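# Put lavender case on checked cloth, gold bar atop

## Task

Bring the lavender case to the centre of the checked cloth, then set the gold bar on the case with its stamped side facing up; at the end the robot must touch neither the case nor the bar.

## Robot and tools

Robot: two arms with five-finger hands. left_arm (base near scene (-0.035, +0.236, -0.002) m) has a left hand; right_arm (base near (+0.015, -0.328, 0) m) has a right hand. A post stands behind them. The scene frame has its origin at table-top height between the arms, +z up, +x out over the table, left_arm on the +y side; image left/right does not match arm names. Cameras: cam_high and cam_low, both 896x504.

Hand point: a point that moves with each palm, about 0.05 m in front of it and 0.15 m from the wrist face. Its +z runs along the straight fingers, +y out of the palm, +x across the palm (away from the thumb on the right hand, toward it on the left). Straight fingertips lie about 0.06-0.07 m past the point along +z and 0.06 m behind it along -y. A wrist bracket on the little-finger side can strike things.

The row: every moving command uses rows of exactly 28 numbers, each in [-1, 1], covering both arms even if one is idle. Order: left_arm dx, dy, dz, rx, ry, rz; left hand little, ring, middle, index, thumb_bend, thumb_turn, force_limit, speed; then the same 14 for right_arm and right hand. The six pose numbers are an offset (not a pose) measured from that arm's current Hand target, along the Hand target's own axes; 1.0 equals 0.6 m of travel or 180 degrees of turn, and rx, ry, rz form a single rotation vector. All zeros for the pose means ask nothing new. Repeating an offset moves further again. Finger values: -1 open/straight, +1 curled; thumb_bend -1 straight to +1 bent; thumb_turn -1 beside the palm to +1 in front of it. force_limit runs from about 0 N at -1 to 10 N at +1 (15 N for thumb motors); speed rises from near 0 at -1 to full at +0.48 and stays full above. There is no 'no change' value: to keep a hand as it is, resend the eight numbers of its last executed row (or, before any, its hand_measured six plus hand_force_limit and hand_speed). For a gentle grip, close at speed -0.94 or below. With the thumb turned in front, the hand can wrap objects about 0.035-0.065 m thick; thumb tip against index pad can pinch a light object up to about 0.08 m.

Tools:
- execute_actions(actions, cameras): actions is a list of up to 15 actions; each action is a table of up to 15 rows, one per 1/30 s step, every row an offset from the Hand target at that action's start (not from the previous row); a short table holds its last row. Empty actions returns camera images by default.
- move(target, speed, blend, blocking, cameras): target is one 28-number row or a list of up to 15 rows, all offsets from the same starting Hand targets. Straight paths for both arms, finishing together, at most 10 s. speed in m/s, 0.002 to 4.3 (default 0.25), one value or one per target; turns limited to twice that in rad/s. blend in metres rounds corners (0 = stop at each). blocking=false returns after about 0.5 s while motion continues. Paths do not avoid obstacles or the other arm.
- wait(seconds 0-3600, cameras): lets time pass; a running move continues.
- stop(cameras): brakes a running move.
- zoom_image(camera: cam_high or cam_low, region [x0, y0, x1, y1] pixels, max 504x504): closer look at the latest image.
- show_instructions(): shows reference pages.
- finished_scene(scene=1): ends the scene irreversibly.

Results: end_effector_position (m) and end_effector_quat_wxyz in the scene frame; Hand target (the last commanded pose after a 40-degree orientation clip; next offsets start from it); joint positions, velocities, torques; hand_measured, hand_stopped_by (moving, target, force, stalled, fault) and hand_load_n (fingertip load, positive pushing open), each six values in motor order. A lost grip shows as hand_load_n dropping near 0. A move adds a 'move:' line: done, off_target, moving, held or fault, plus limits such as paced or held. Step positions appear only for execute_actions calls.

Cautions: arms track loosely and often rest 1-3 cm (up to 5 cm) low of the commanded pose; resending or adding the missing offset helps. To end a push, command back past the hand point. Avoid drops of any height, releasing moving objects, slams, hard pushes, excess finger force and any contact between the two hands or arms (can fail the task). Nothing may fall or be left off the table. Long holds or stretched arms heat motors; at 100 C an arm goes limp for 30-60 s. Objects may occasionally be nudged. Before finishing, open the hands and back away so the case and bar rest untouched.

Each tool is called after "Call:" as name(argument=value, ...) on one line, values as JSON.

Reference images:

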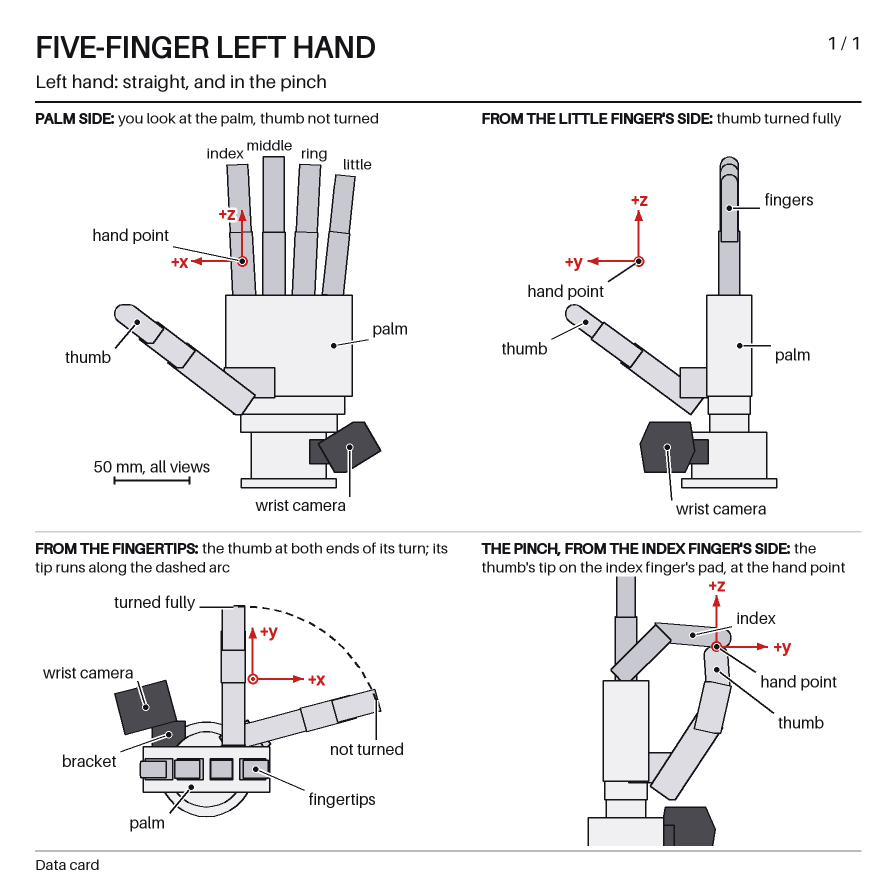

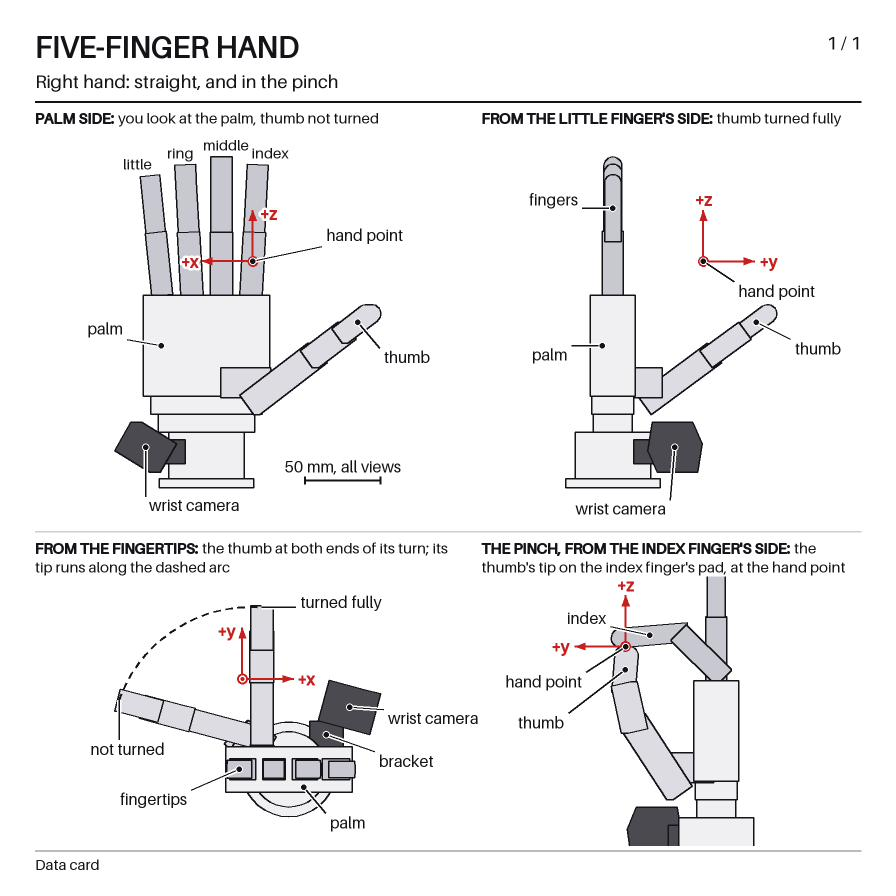

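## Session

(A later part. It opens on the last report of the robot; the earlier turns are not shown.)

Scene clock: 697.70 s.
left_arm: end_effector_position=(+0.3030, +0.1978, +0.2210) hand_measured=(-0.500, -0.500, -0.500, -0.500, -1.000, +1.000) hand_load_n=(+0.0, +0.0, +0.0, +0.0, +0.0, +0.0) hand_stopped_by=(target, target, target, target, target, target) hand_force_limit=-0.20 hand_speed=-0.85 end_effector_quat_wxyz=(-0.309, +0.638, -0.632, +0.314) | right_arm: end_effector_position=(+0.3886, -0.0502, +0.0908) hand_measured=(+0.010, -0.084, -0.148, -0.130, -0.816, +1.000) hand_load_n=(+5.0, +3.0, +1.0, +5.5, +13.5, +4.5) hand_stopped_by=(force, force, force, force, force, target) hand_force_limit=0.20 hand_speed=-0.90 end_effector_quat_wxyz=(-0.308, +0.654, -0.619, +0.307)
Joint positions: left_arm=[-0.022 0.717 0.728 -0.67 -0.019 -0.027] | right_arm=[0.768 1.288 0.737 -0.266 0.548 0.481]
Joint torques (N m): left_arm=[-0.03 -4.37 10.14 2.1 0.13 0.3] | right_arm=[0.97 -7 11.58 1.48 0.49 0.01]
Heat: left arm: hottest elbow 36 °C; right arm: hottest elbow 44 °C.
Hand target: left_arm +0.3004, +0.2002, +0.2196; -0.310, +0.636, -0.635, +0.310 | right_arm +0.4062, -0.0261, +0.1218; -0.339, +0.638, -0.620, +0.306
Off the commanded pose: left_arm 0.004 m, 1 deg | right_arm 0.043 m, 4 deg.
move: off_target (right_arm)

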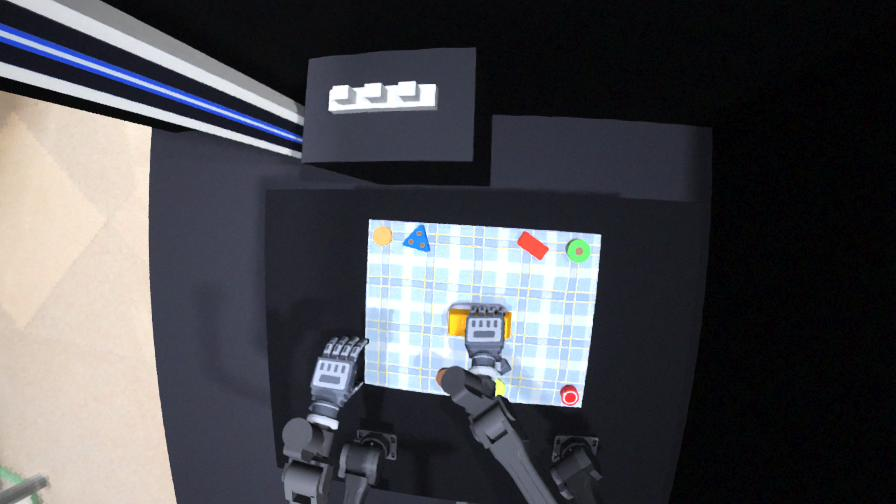

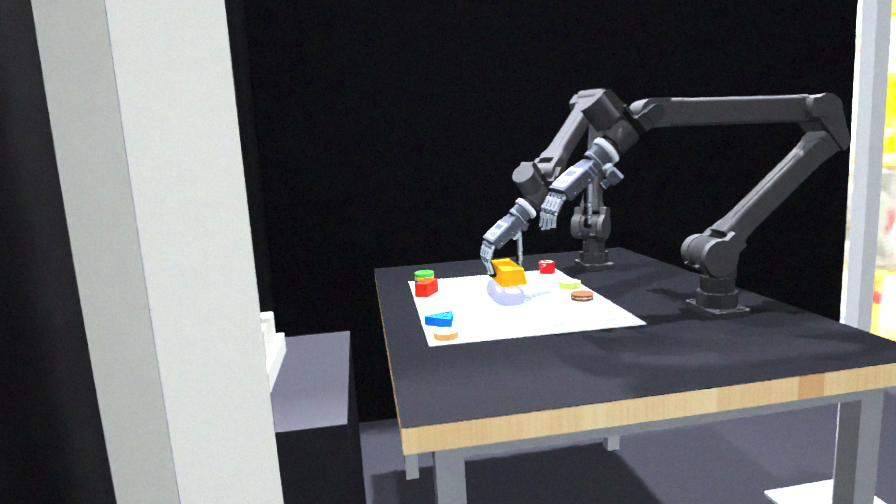

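Call:
move(target=[0,0,0,0,0,0,-0.5,-0.5,-0.5,-0.5,-1,1,-0.2,-0.85, -0.0125,-0.0105,0.0165,0.0003,-0.0041,0.0057,0.2,0.2,0.2,0.2,-0.5,1,0.2,-0.9], speed=0.06)

Scene clock: 705.73 s.
left_arm: end_effector_position=(+0.3030, +0.1978, +0.2210) hand_measured=(-0.500, -0.500, -0.500, -0.500, -1.000, +1.000) hand_load_n=(+0.0, +0.0, +0.0, +0.0, -0.5, +0.0) hand_stopped_by=(target, target, target, target, target, target) hand_force_limit=-0.20 hand_speed=-0.85 end_effector_quat_wxyz=(-0.309, +0.638, -0.632, +0.314) | right_arm: end_effector_position=(+0.3937, -0.0417, +0.0890) hand_measured=(+0.010, -0.084, -0.148, -0.130, -0.816, +1.000) hand_load_n=(+5.0, +3.0, +1.0, +5.5, +13.0, +4.5) hand_stopped_by=(force, force, force, force, force, target) hand_force_limit=0.20 hand_speed=-0.90 end_effector_quat_wxyz=(-0.308, +0.657, -0.619, +0.300)
Joint positions: left_arm=[-0.022 0.717 0.728 -0.67 -0.019 -0.027] | right_arm=[0.768 1.317 0.761 -0.266 0.535 0.485]
Joint torques (N m): left_arm=[-0.03 -4.25 10.09 2.07 0.12 0.32] | right_arm=[-0.38 -8.12 11.6 2.44 0.15 0.02]
Heat: left arm: hottest elbow 36 °C; right arm: hottest elbow 45 °C.
Hand target: left_arm +0.3004, +0.2002, +0.2196; -0.310, +0.636, -0.635, +0.310 | right_arm +0.4176, -0.0180, +0.1214; -0.346, +0.634, -0.623, +0.299
Off the commanded pose: left_arm 0.004 m, 1 deg | right_arm 0.047 m, 5 deg.
move: off_target (right_arm)

Call:
move(target=[0,0,0,0,0,0,-0.5,-0.5,-0.5,-0.5,-1,1,-0.2,-0.85, 0.0015,0.0103,0.0198,0.0057,-0.003,0.004,0.2,0.2,0.2,0.2,-0.5,1,0.2,-0.9], speed=0.06, cameras=["cam_high", "cam_low"])

Call:
zoom_image(camera="cam_high", region=[420, 260, 560, 400])

Call:
zoom_image(camera="cam_low", region=[450, 220, 550, 320])

Scene clock: 714.60 s.
left_arm: end_effector_position=(+0.3030, +0.1978, +0.2210) hand_measured=(-0.500, -0.500, -0.500, -0.500, -1.000, +1.000) hand_load_n=(+0.0, +0.0, +0.0, +0.0, +0.0, +0.0) hand_stopped_by=(target, target, target, target, target, target) hand_force_limit=-0.20 hand_speed=-0.85 end_effector_quat_wxyz=(-0.309, +0.638, -0.632, +0.314) | right_arm: end_effector_position=(+0.4038, -0.0303, +0.0870) hand_measured=(+0.010, -0.084, -0.148, -0.130, -0.816, +1.000) hand_load_n=(+5.0, +3.0, +1.0, +5.5, +13.0, +4.5) hand_stopped_by=(force, force, force, force, force, target) hand_force_limit=0.20 hand_speed=-0.90 end_effector_quat_wxyz=(-0.328, +0.649, -0.618, +0.298)
Joint positions: left_arm=[-0.022 0.717 0.728 -0.67 -0.019 -0.027] | right_arm=[0.768 1.346 0.761 -0.193 0.528 0.485]
Joint torques (N m): left_arm=[0.21 -4.31 10.19 2.11 0.13 0.31] | right_arm=[-1.26 -8.59 9.89 2.65 0.15 0]
Heat: left arm: hottest elbow 36 °C; right arm: hottest elbow 47 °C.
Hand target: left_arm +0.3004, +0.2002, +0.2196; -0.310, +0.636, -0.635, +0.310 | right_arm +0.4237, -0.0180, +0.1096; -0.357, +0.629, -0.622, +0.300
Off the commanded pose: left_arm 0.004 m, 1 deg | right_arm 0.032 m, 4 deg.
move: off_target (right_arm)

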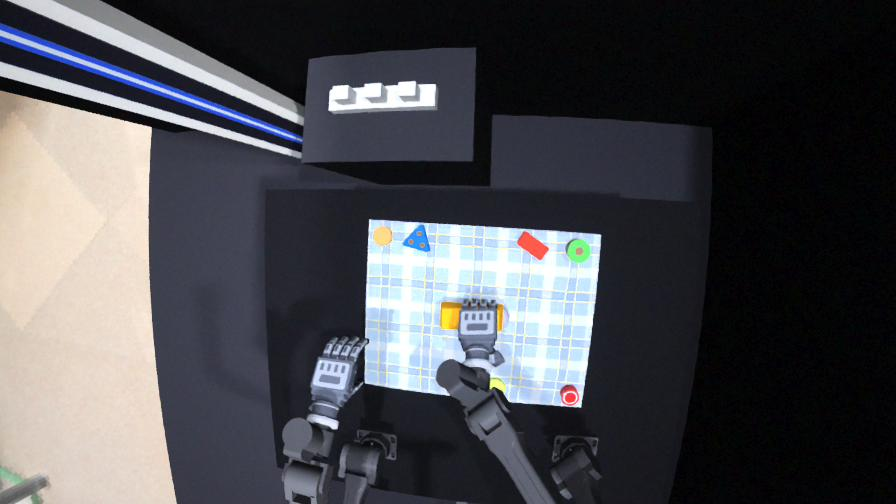

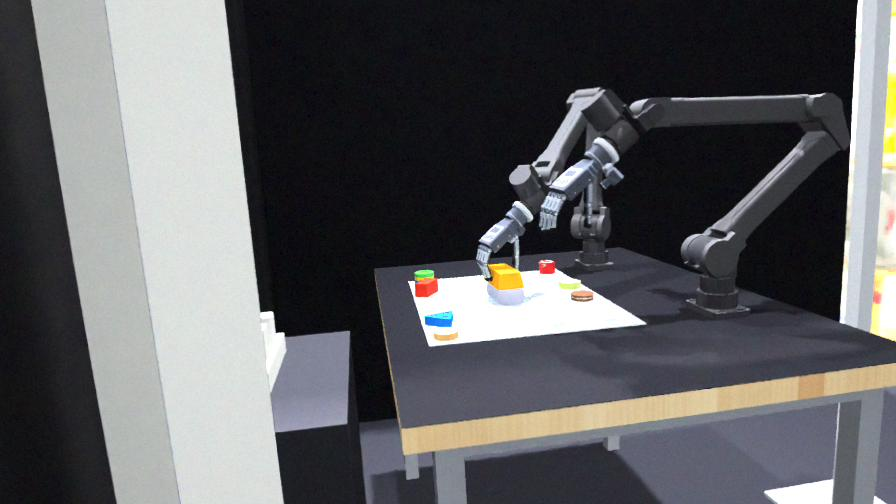

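Scaled by 3.600 from the camera's image (finer frame: 1280x720).

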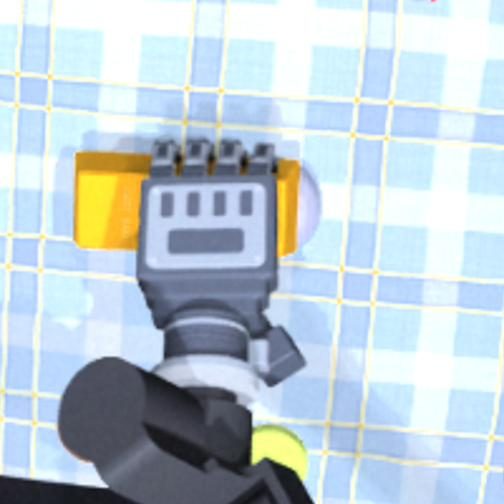

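Scaled by 5.040 from the camera's image (finer frame: 1280x720).

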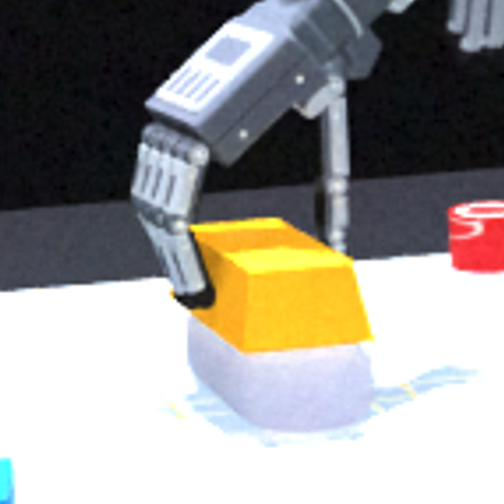

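Call:
move(target=[0,0,0,0,0,0,-0.5,-0.5,-0.5,-0.5,-1,1,-0.2,-0.85, 0.0485,-0.0022,-0.0205,-0.0002,0.0029,-0.0041,0.2,0.2,0.2,0.2,-0.5,1,0.2,-0.9], speed=0.05, cameras=["cam_high", "cam_low"])

Call:
zoom_image(camera="cam_high", region=[420, 260, 560, 400])

Call:
zoom_image(camera="cam_low", region=[450, 220, 550, 320])

Scene clock: 729.80 s.
left_arm: end_effector_position=(+0.3030, +0.1978, +0.2210) hand_measured=(-0.500, -0.500, -0.500, -0.500, -1.000, +1.000) hand_load_n=(+0.0, +0.0, +0.0, -0.5, +0.0, +0.0) hand_stopped_by=(target, target, target, target, target, target) hand_force_limit=-0.20 hand_speed=-0.85 end_effector_quat_wxyz=(-0.309, +0.638, -0.632, +0.314) | right_arm: end_effector_position=(+0.4062, -0.0464, +0.0966) hand_measured=(+0.010, -0.084, -0.148, -0.130, -0.816, +1.000) hand_load_n=(+5.0, +3.0, +0.5, +5.5, +13.0, +4.5) hand_stopped_by=(force, force, force, force, force, target) hand_force_limit=0.20 hand_speed=-0.90 end_effector_quat_wxyz=(-0.333, +0.646, -0.618, +0.300)
Joint positions: left_arm=[-0.022 0.717 0.728 -0.67 -0.019 -0.027] | right_arm=[0.733 1.301 0.741 -0.193 0.506 0.456]
Joint torques (N m): left_arm=[0.32 -3.9 10.19 2.13 0.13 0.32] | right_arm=[-1.2 -10.75 7.76 2.19 0.17 -0.15]
Heat: left arm: hottest elbow 36 °C; right arm: hottest elbow 47 °C.
Hand target: left_arm +0.3004, +0.2002, +0.2196; -0.310, +0.636, -0.635, +0.310 | right_arm +0.4156, -0.0480, +0.1155; -0.352, +0.631, -0.620, +0.305
Off the commanded pose: left_arm 0.004 m, 1 deg | right_arm 0.021 m, 3 deg.
move: off_target (right_arm)

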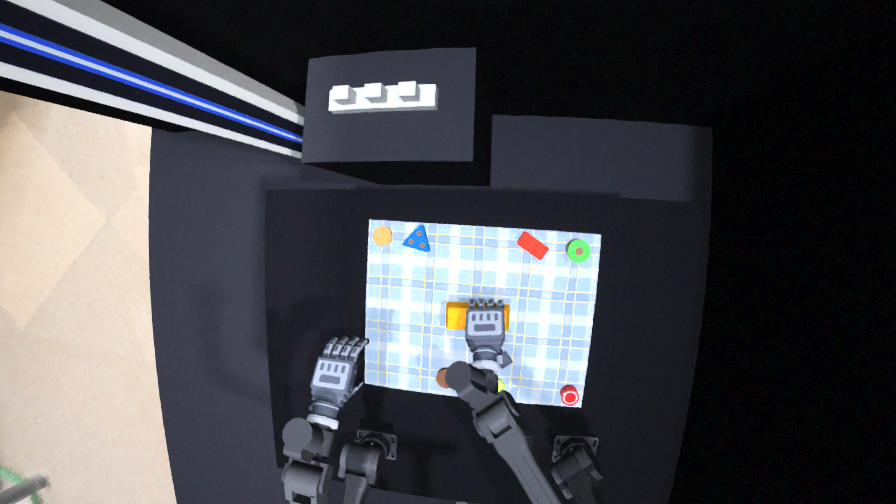

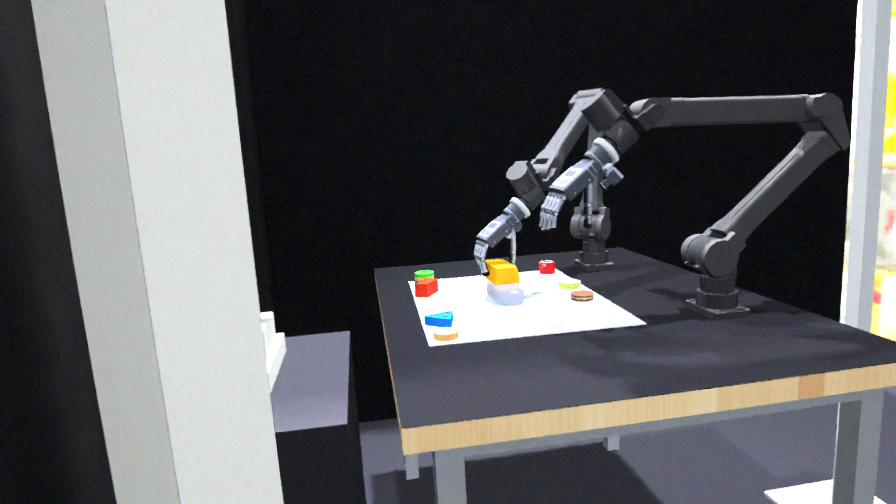

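Scaled by 3.600 from the camera's image (finer frame: 1280x720).

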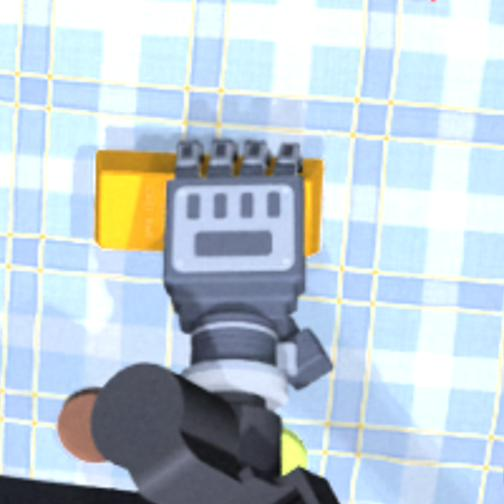

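Scaled by 5.040 from the camera's image (finer frame: 1280x720).

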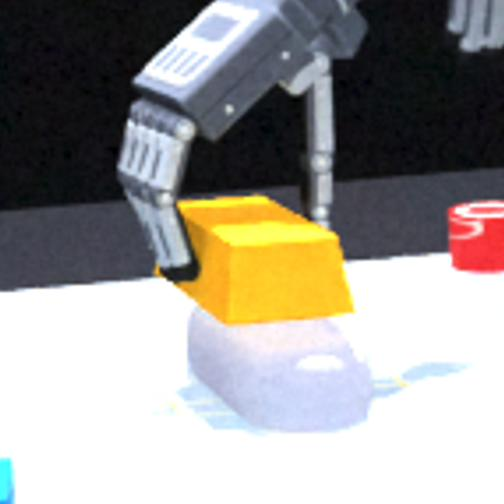

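Call:
move(target=[0,0,0,0,0,0,-0.5,-0.5,-0.5,-0.5,-1,1,-0.2,-0.85, -0.0038,0.0378,0.01,-0.007,0.0038,-0.0055,0.2,0.2,0.2,0.2,-0.5,1,0.2,-0.9], speed=0.03, cameras=["cam_high", "cam_low"])

Call:
zoom_image(camera="cam_high", region=[420, 260, 560, 400])

Call:
zoom_image(camera="cam_low", region=[450, 220, 550, 320])

Scene clock: 751.90 s.
left_arm: end_effector_position=(+0.3030, +0.1978, +0.2210) hand_measured=(-0.500, -0.500, -0.500, -0.500, -1.000, +1.000) hand_load_n=(+0.0, +0.0, +0.0, +0.0, +0.0, +0.0) hand_stopped_by=(target, target, target, target, target, target) hand_force_limit=-0.20 hand_speed=-0.85 end_effector_quat_wxyz=(-0.309, +0.638, -0.632, +0.314) | right_arm: end_effector_position=(+0.4012, -0.0533, +0.0858) hand_measured=(+0.010, -0.084, -0.148, -0.130, -0.816, +1.000) hand_load_n=(+5.0, +3.0, +1.0, +5.5, +13.0, +4.5) hand_stopped_by=(force, force, force, force, force, target) hand_force_limit=0.20 hand_speed=-0.90 end_effector_quat_wxyz=(-0.322, +0.649, -0.619, +0.304)
Joint positions: left_arm=[-0.022 0.717 0.728 -0.67 -0.019 -0.027] | right_arm=[0.733 1.305 0.722 -0.191 0.515 0.455]
Joint torques (N m): left_arm=[0.32 -4.07 10.15 2.06 0.13 0.31] | right_arm=[1.03 -8.18 8.02 2.71 0.42 -0.02]
Heat: left arm: hottest elbow 36 °C; right arm: hottest elbow 43 °C.
Hand target: left_arm +0.3004, +0.2002, +0.2196; -0.310, +0.636, -0.635, +0.310 | right_arm +0.4075, -0.0450, +0.0935; -0.338, +0.639, -0.620, +0.305
Off the commanded pose: left_arm 0.004 m, 1 deg | right_arm 0.013 m, 2 deg.
move: off_target (right_arm)

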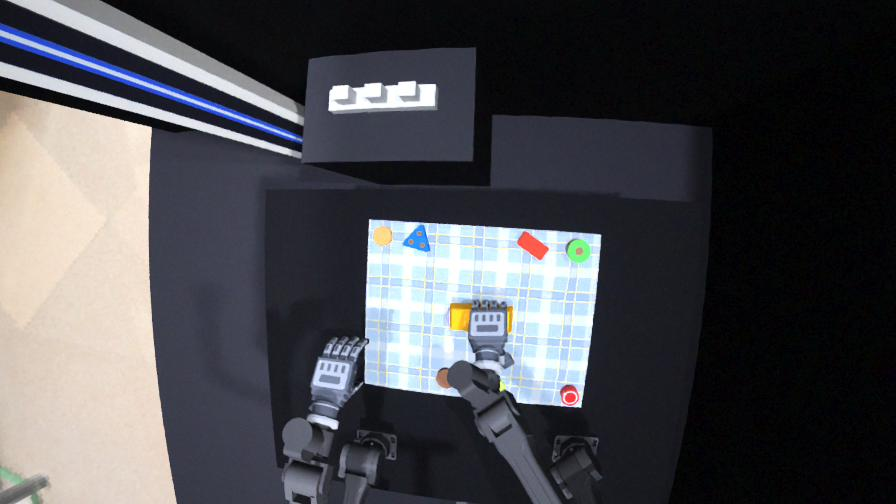

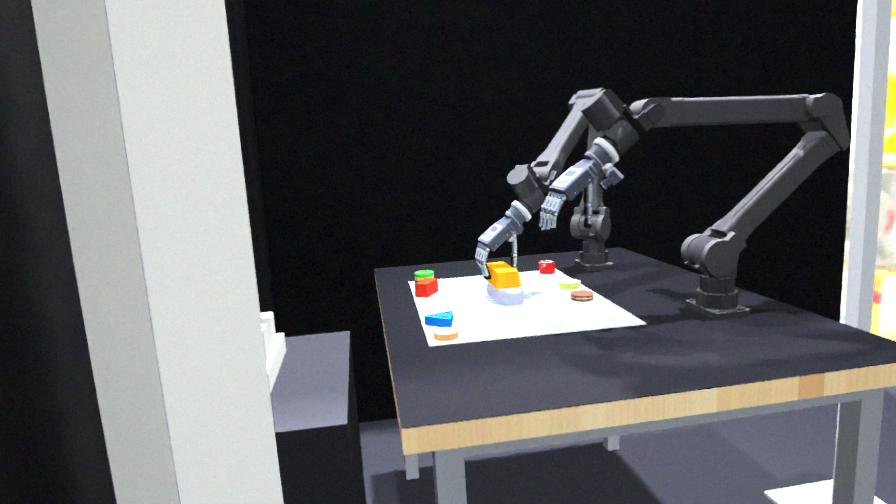

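Scaled by 3.600 from the camera's image (finer frame: 1280x720).

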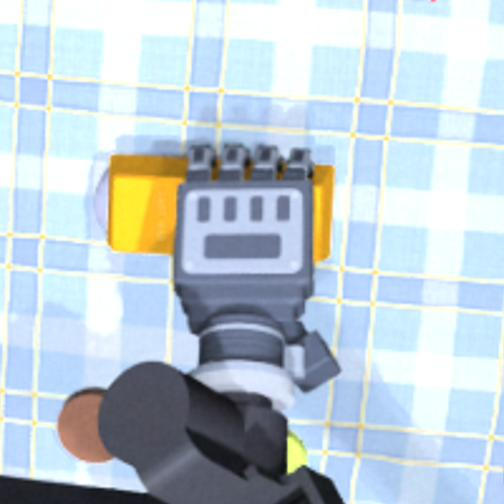

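Scaled by 5.040 from the camera's image (finer frame: 1280x720).

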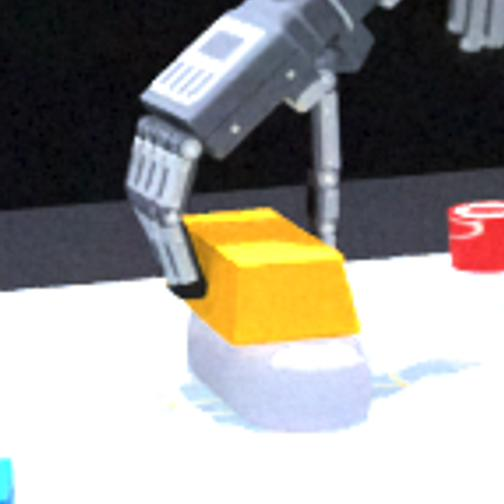

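Call:
move(target=[0,0,0,0,0,0,-0.5,-0.5,-0.5,-0.5,-1,1,-0.2,-0.85, -0.0363,0.0107,0.0098,0,0,0,0.2,0.2,0.2,0.2,-0.5,1,0.2,-0.9], speed=0.04, cameras=["cam_high", "cam_low"])

Call:
zoom_image(camera="cam_high", region=[420, 260, 560, 400])

Call:
zoom_image(camera="cam_low", region=[450, 220, 550, 320])

Scene clock: 768.83 s.
left_arm: end_effector_position=(+0.3030, +0.1978, +0.2210) hand_measured=(-0.500, -0.500, -0.500, -0.500, -1.000, +1.000) hand_load_n=(+0.0, +0.5, +0.0, +0.0, +0.0, +0.0) hand_stopped_by=(target, target, target, target, target, target) hand_force_limit=-0.20 hand_speed=-0.85 end_effector_quat_wxyz=(-0.309, +0.638, -0.632, +0.314) | right_arm: end_effector_position=(+0.4033, -0.0458, +0.0837) hand_measured=(+0.010, -0.084, -0.148, -0.130, -0.816, +1.000) hand_load_n=(+6.5, +3.0, +0.0, +5.0, +12.5, +3.5) hand_stopped_by=(force, force, force, force, force, target) hand_force_limit=0.20 hand_speed=-0.90 end_effector_quat_wxyz=(-0.325, +0.641, -0.621, +0.315)
Joint positions: left_arm=[-0.022 0.717 0.728 -0.67 -0.019 -0.027] | right_arm=[0.758 1.328 0.727 -0.17 0.558 0.475]
Joint torques (N m): left_arm=[0.21 -4.01 10.1 2.06 0.12 0.32] | right_arm=[2.02 -5.19 9.31 2.1 -0.01 0.13]
Heat: left arm: hottest elbow 36 °C; right arm: hottest elbow 43 °C.
Hand target: left_arm +0.3004, +0.2002, +0.2196; -0.310, +0.636, -0.635, +0.310 | right_arm +0.4074, -0.0229, +0.0855; -0.339, +0.639, -0.620, +0.304
Off the commanded pose: left_arm 0.004 m, 1 deg | right_arm 0.023 m, 2 deg.
move: off_target (right_arm)

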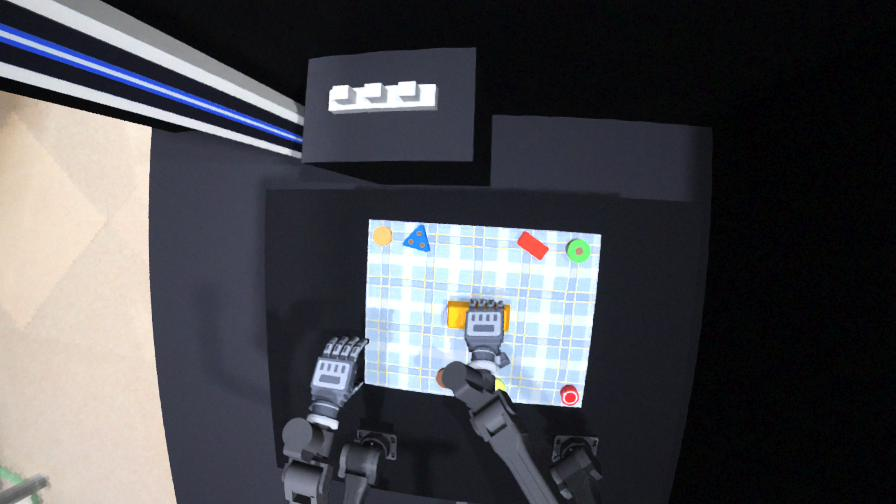

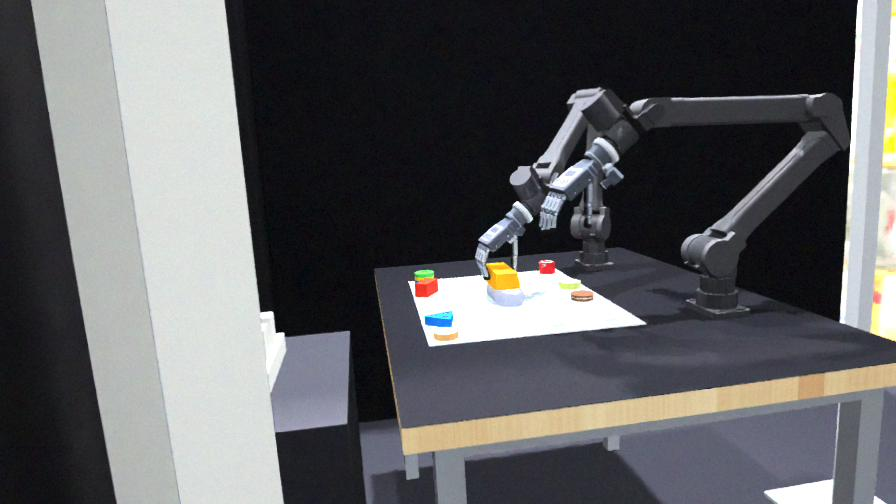

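Scaled by 3.600 from the camera's image (finer frame: 1280x720).

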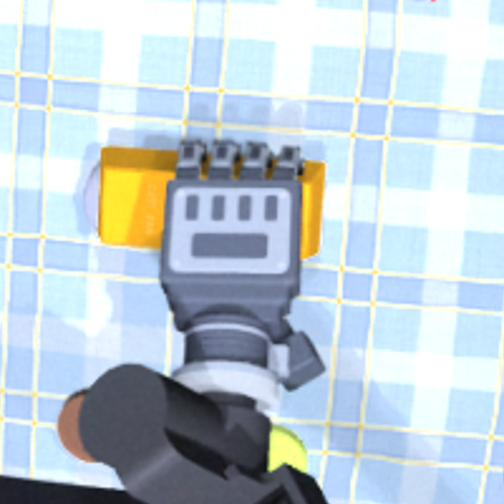

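Scaled by 5.040 from the camera's image (finer frame: 1280x720).

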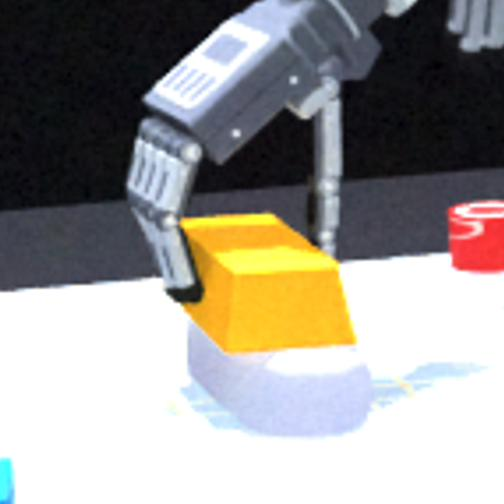

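Call:
move(target=[0,0,0,0,0,0,-0.5,-0.5,-0.5,-0.5,-1,1,-0.2,-0.85, 0.0005,0.0182,0.009,-0.005,0,0,0.2,0.2,0.2,0.2,-0.5,1,0.2,-0.9], speed=0.03, cameras=["cam_high", "cam_low"])

Call:
zoom_image(camera="cam_high", region=[420, 260, 560, 400])

Call:
zoom_image(camera="cam_low", region=[450, 220, 550, 320])

Scene clock: 781.60 s.
left_arm: end_effector_position=(+0.3030, +0.1978, +0.2210) hand_measured=(-0.500, -0.500, -0.500, -0.500, -1.000, +1.000) hand_load_n=(+0.0, +0.0, +0.0, +0.0, +0.0, +0.0) hand_stopped_by=(target, target, target, target, target, target) hand_force_limit=-0.20 hand_speed=-0.85 end_effector_quat_wxyz=(-0.309, +0.638, -0.632, +0.314) | right_arm: end_effector_position=(+0.4055, -0.0431, +0.0837) hand_measured=(+0.010, -0.084, -0.148, -0.130, -0.816, +1.000) hand_load_n=(+7.0, +2.5, +0.0, +4.0, +12.5, +3.0) hand_stopped_by=(force, force, force, force, force, target) hand_force_limit=0.20 hand_speed=-0.90 end_effector_quat_wxyz=(-0.330, +0.637, -0.621, +0.314)
Joint positions: left_arm=[-0.022 0.717 0.728 -0.67 -0.019 -0.027] | right_arm=[0.759 1.334 0.727 -0.154 0.558 0.479]
Joint torques (N m): left_arm=[0.15 -4.01 10.1 2.06 0.11 0.31] | right_arm=[0.91 -3.72 8.64 2.11 -0.33 0.17]
Heat: left arm: hottest elbow 36 °C; right arm: hottest elbow 44 °C.
Hand target: left_arm +0.3004, +0.2002, +0.2196; -0.310, +0.636, -0.635, +0.310 | right_arm +0.4054, -0.0229, +0.0734; -0.333, +0.642, -0.622, +0.300
Off the commanded pose: left_arm 0.004 m, 1 deg | right_arm 0.023 m, 2 deg.
move: off_target (right_arm)

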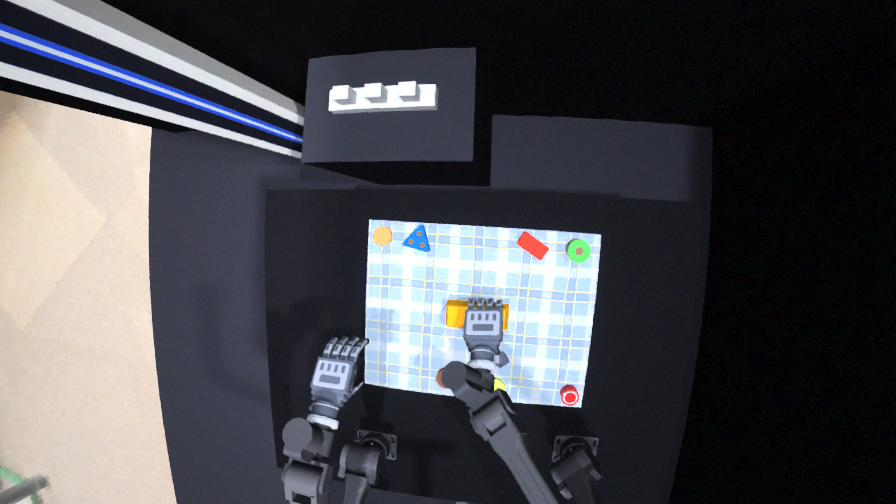

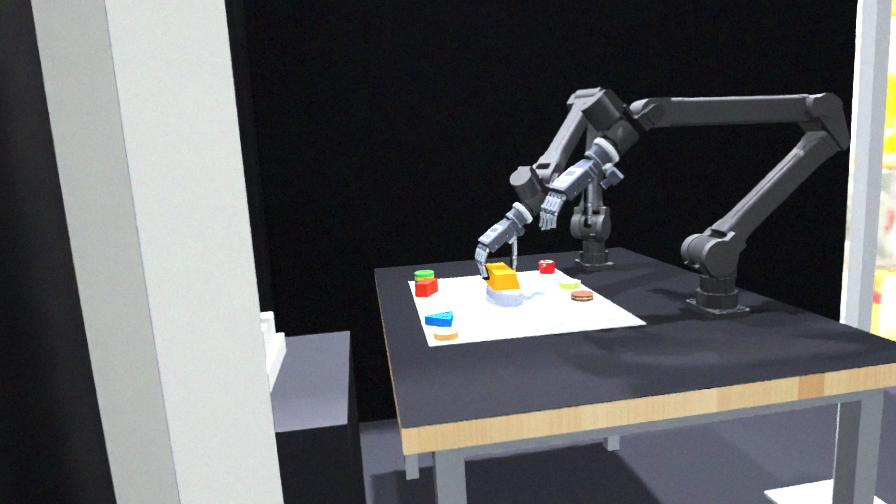

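Scaled by 3.600 from the camera's image (finer frame: 1280x720).

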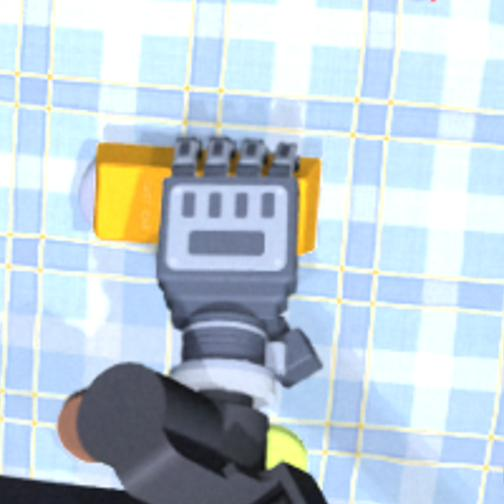

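Scaled by 5.040 from the camera's image (finer frame: 1280x720).

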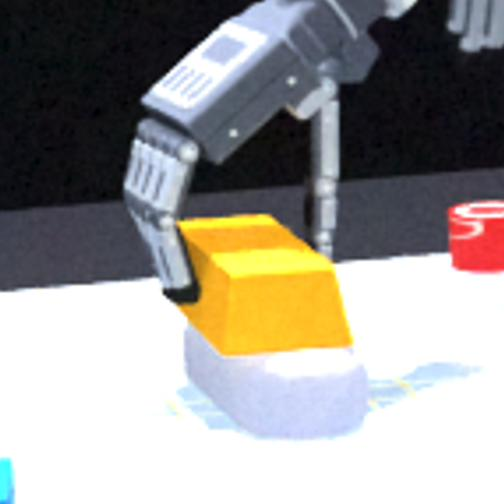

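Call:
move(target=[0,0,0,0,0,0,-0.5,-0.5,-0.5,-0.5,-1,1,-0.2,-0.85, 0.0487,0.0015,-0.0267,0,0,0,0.2,0.2,0.2,0.2,-0.5,1,0.2,-0.9], speed=0.03, cameras=["cam_high", "cam_low"])

Call:
zoom_image(camera="cam_high", region=[420, 260, 560, 400])

Call:
zoom_image(camera="cam_low", region=[450, 220, 550, 320])

Scene clock: 800.40 s.
left_arm: end_effector_position=(+0.3030, +0.1978, +0.2210) hand_measured=(-0.500, -0.500, -0.500, -0.500, -1.000, +1.000) hand_load_n=(+0.0, +0.0, +0.0, +0.0, +0.0, +0.0) hand_stopped_by=(target, target, target, target, target, target) hand_force_limit=-0.20 hand_speed=-0.85 end_effector_quat_wxyz=(-0.309, +0.638, -0.632, +0.314) | right_arm: end_effector_position=(+0.3942, -0.0444, +0.0849) hand_measured=(+0.010, -0.084, -0.148, -0.130, -0.816, +1.000) hand_load_n=(+5.5, +2.5, +0.0, +5.0, +11.5, +5.0) hand_stopped_by=(force, force, force, force, force, target) hand_force_limit=0.20 hand_speed=-0.90 end_effector_quat_wxyz=(-0.338, +0.643, -0.619, +0.300)
Joint positions: left_arm=[-0.022 0.717 0.728 -0.67 -0.019 -0.027] | right_arm=[0.759 1.299 0.699 -0.153 0.523 0.479]
Joint torques (N m): left_arm=[0.32 -3.96 10.18 2.13 0.12 0.31] | right_arm=[-1.26 -8.7 6.23 1.47 -0.03 -0.1]
Heat: left arm: hottest elbow 36 °C; right arm: hottest elbow 44 °C.
Hand target: left_arm +0.3004, +0.2002, +0.2196; -0.310, +0.636, -0.635, +0.310 | right_arm +0.3934, -0.0529, +0.0815; -0.333, +0.641, -0.622, +0.300
Off the commanded pose: left_arm 0.004 m, 1 deg | right_arm 0.009 m, 1 deg.
move: done

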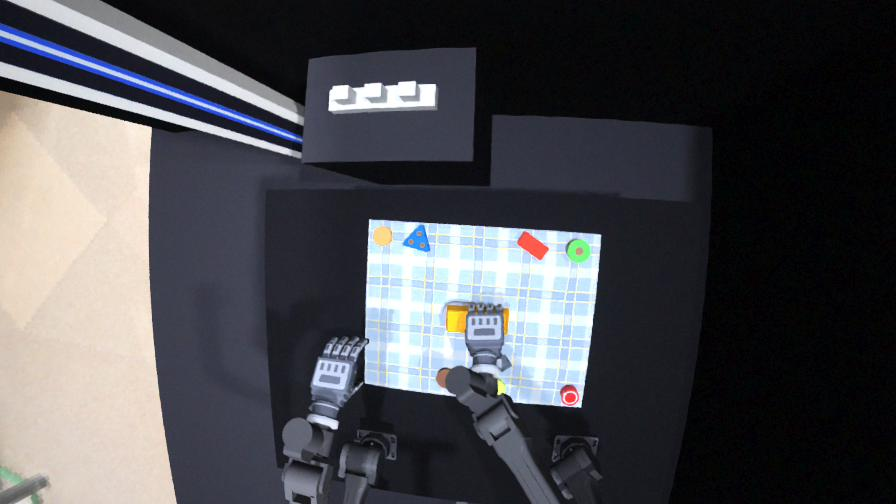

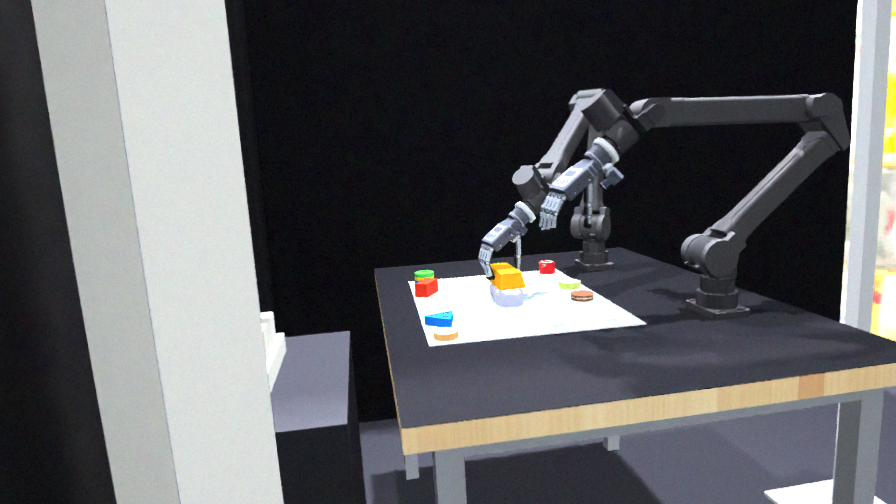

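Scaled by 3.600 from the camera's image (finer frame: 1280x720).

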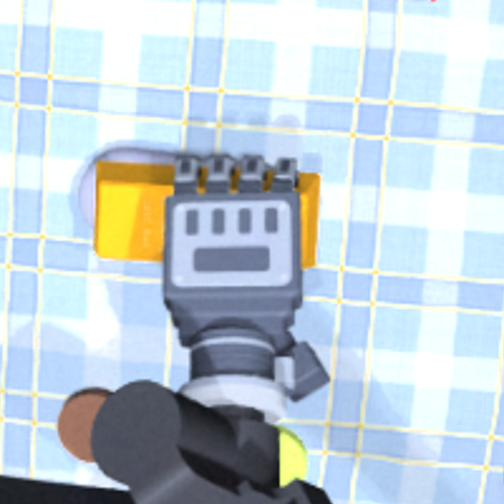

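Scaled by 5.040 from the camera's image (finer frame: 1280x720).

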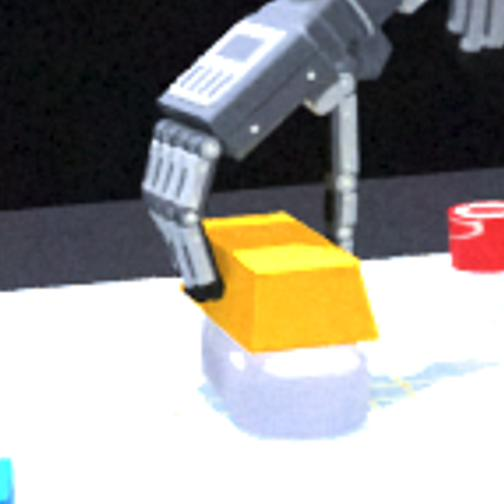

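Call:
move(target=[0,0,0,0,0,0,-0.5,-0.5,-0.5,-0.5,-1,1,-0.2,-0.85, 0.0015,-0.036,-0.0399,0,0,0,0.2,0.2,0.2,0.2,-0.5,1,0.2,-0.9], speed=0.04, cameras=["cam_high", "cam_low"])

Call:
zoom_image(camera="cam_high", region=[420, 260, 560, 400])

Call:
zoom_image(camera="cam_low", region=[450, 220, 550, 320])

Scene clock: 809.17 s.
left_arm: end_effector_position=(+0.3030, +0.1978, +0.2210) hand_measured=(-0.500, -0.500, -0.500, -0.500, -1.000, +1.000) hand_load_n=(+0.0, +0.0, +0.0, +0.0, -0.5, +0.0) hand_stopped_by=(target, target, target, target, target, target) hand_force_limit=-0.20 hand_speed=-0.85 end_effector_quat_wxyz=(-0.309, +0.638, -0.632, +0.314) | right_arm: end_effector_position=(+0.3780, -0.0589, +0.0907) hand_measured=(+0.010, -0.084, -0.148, -0.130, -0.816, +1.000) hand_load_n=(+5.5, +2.5, +0.5, +5.0, +11.5, +4.5) hand_stopped_by=(force, force, force, force, force, target) hand_force_limit=0.20 hand_speed=-0.90 end_effector_quat_wxyz=(-0.313, +0.656, -0.619, +0.297)
Joint positions: left_arm=[-0.022 0.717 0.728 -0.67 -0.019 -0.027] | right_arm=[0.759 1.244 0.699 -0.264 0.522 0.479]
Joint torques (N m): left_arm=[0.03 -4.25 10.14 2.17 0.11 0.32] | right_arm=[-0.73 -9.35 8.95 1.48 0.22 -0.12]
Heat: left arm: hottest elbow 36 °C; right arm: hottest elbow 43 °C.
Hand target: left_arm +0.3004, +0.2002, +0.2196; -0.310, +0.636, -0.635, +0.310 | right_arm +0.3872, -0.0551, +0.1130; -0.333, +0.642, -0.622, +0.300
Off the commanded pose: left_arm 0.004 m, 1 deg | right_arm 0.025 m, 3 deg.
move: off_target (right_arm)

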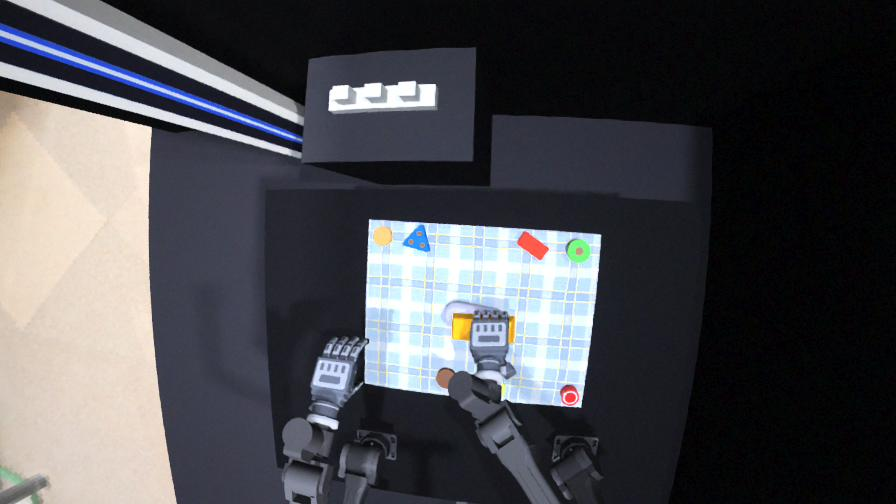

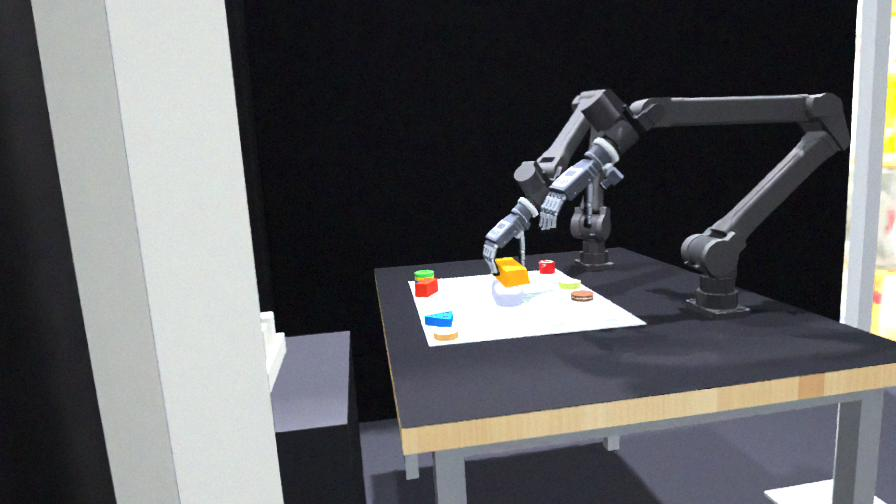

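Scaled by 3.600 from the camera's image (finer frame: 1280x720).

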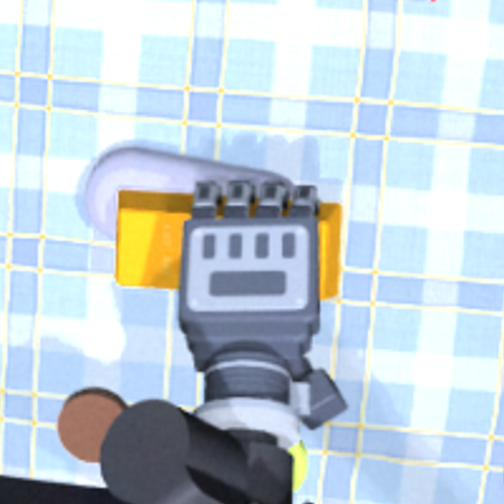

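Scaled by 5.040 from the camera's image (finer frame: 1280x720).

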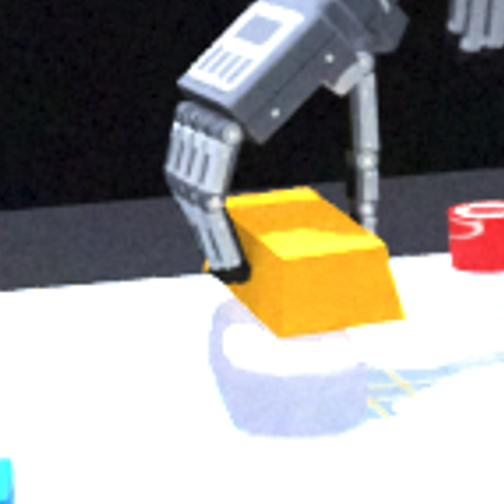

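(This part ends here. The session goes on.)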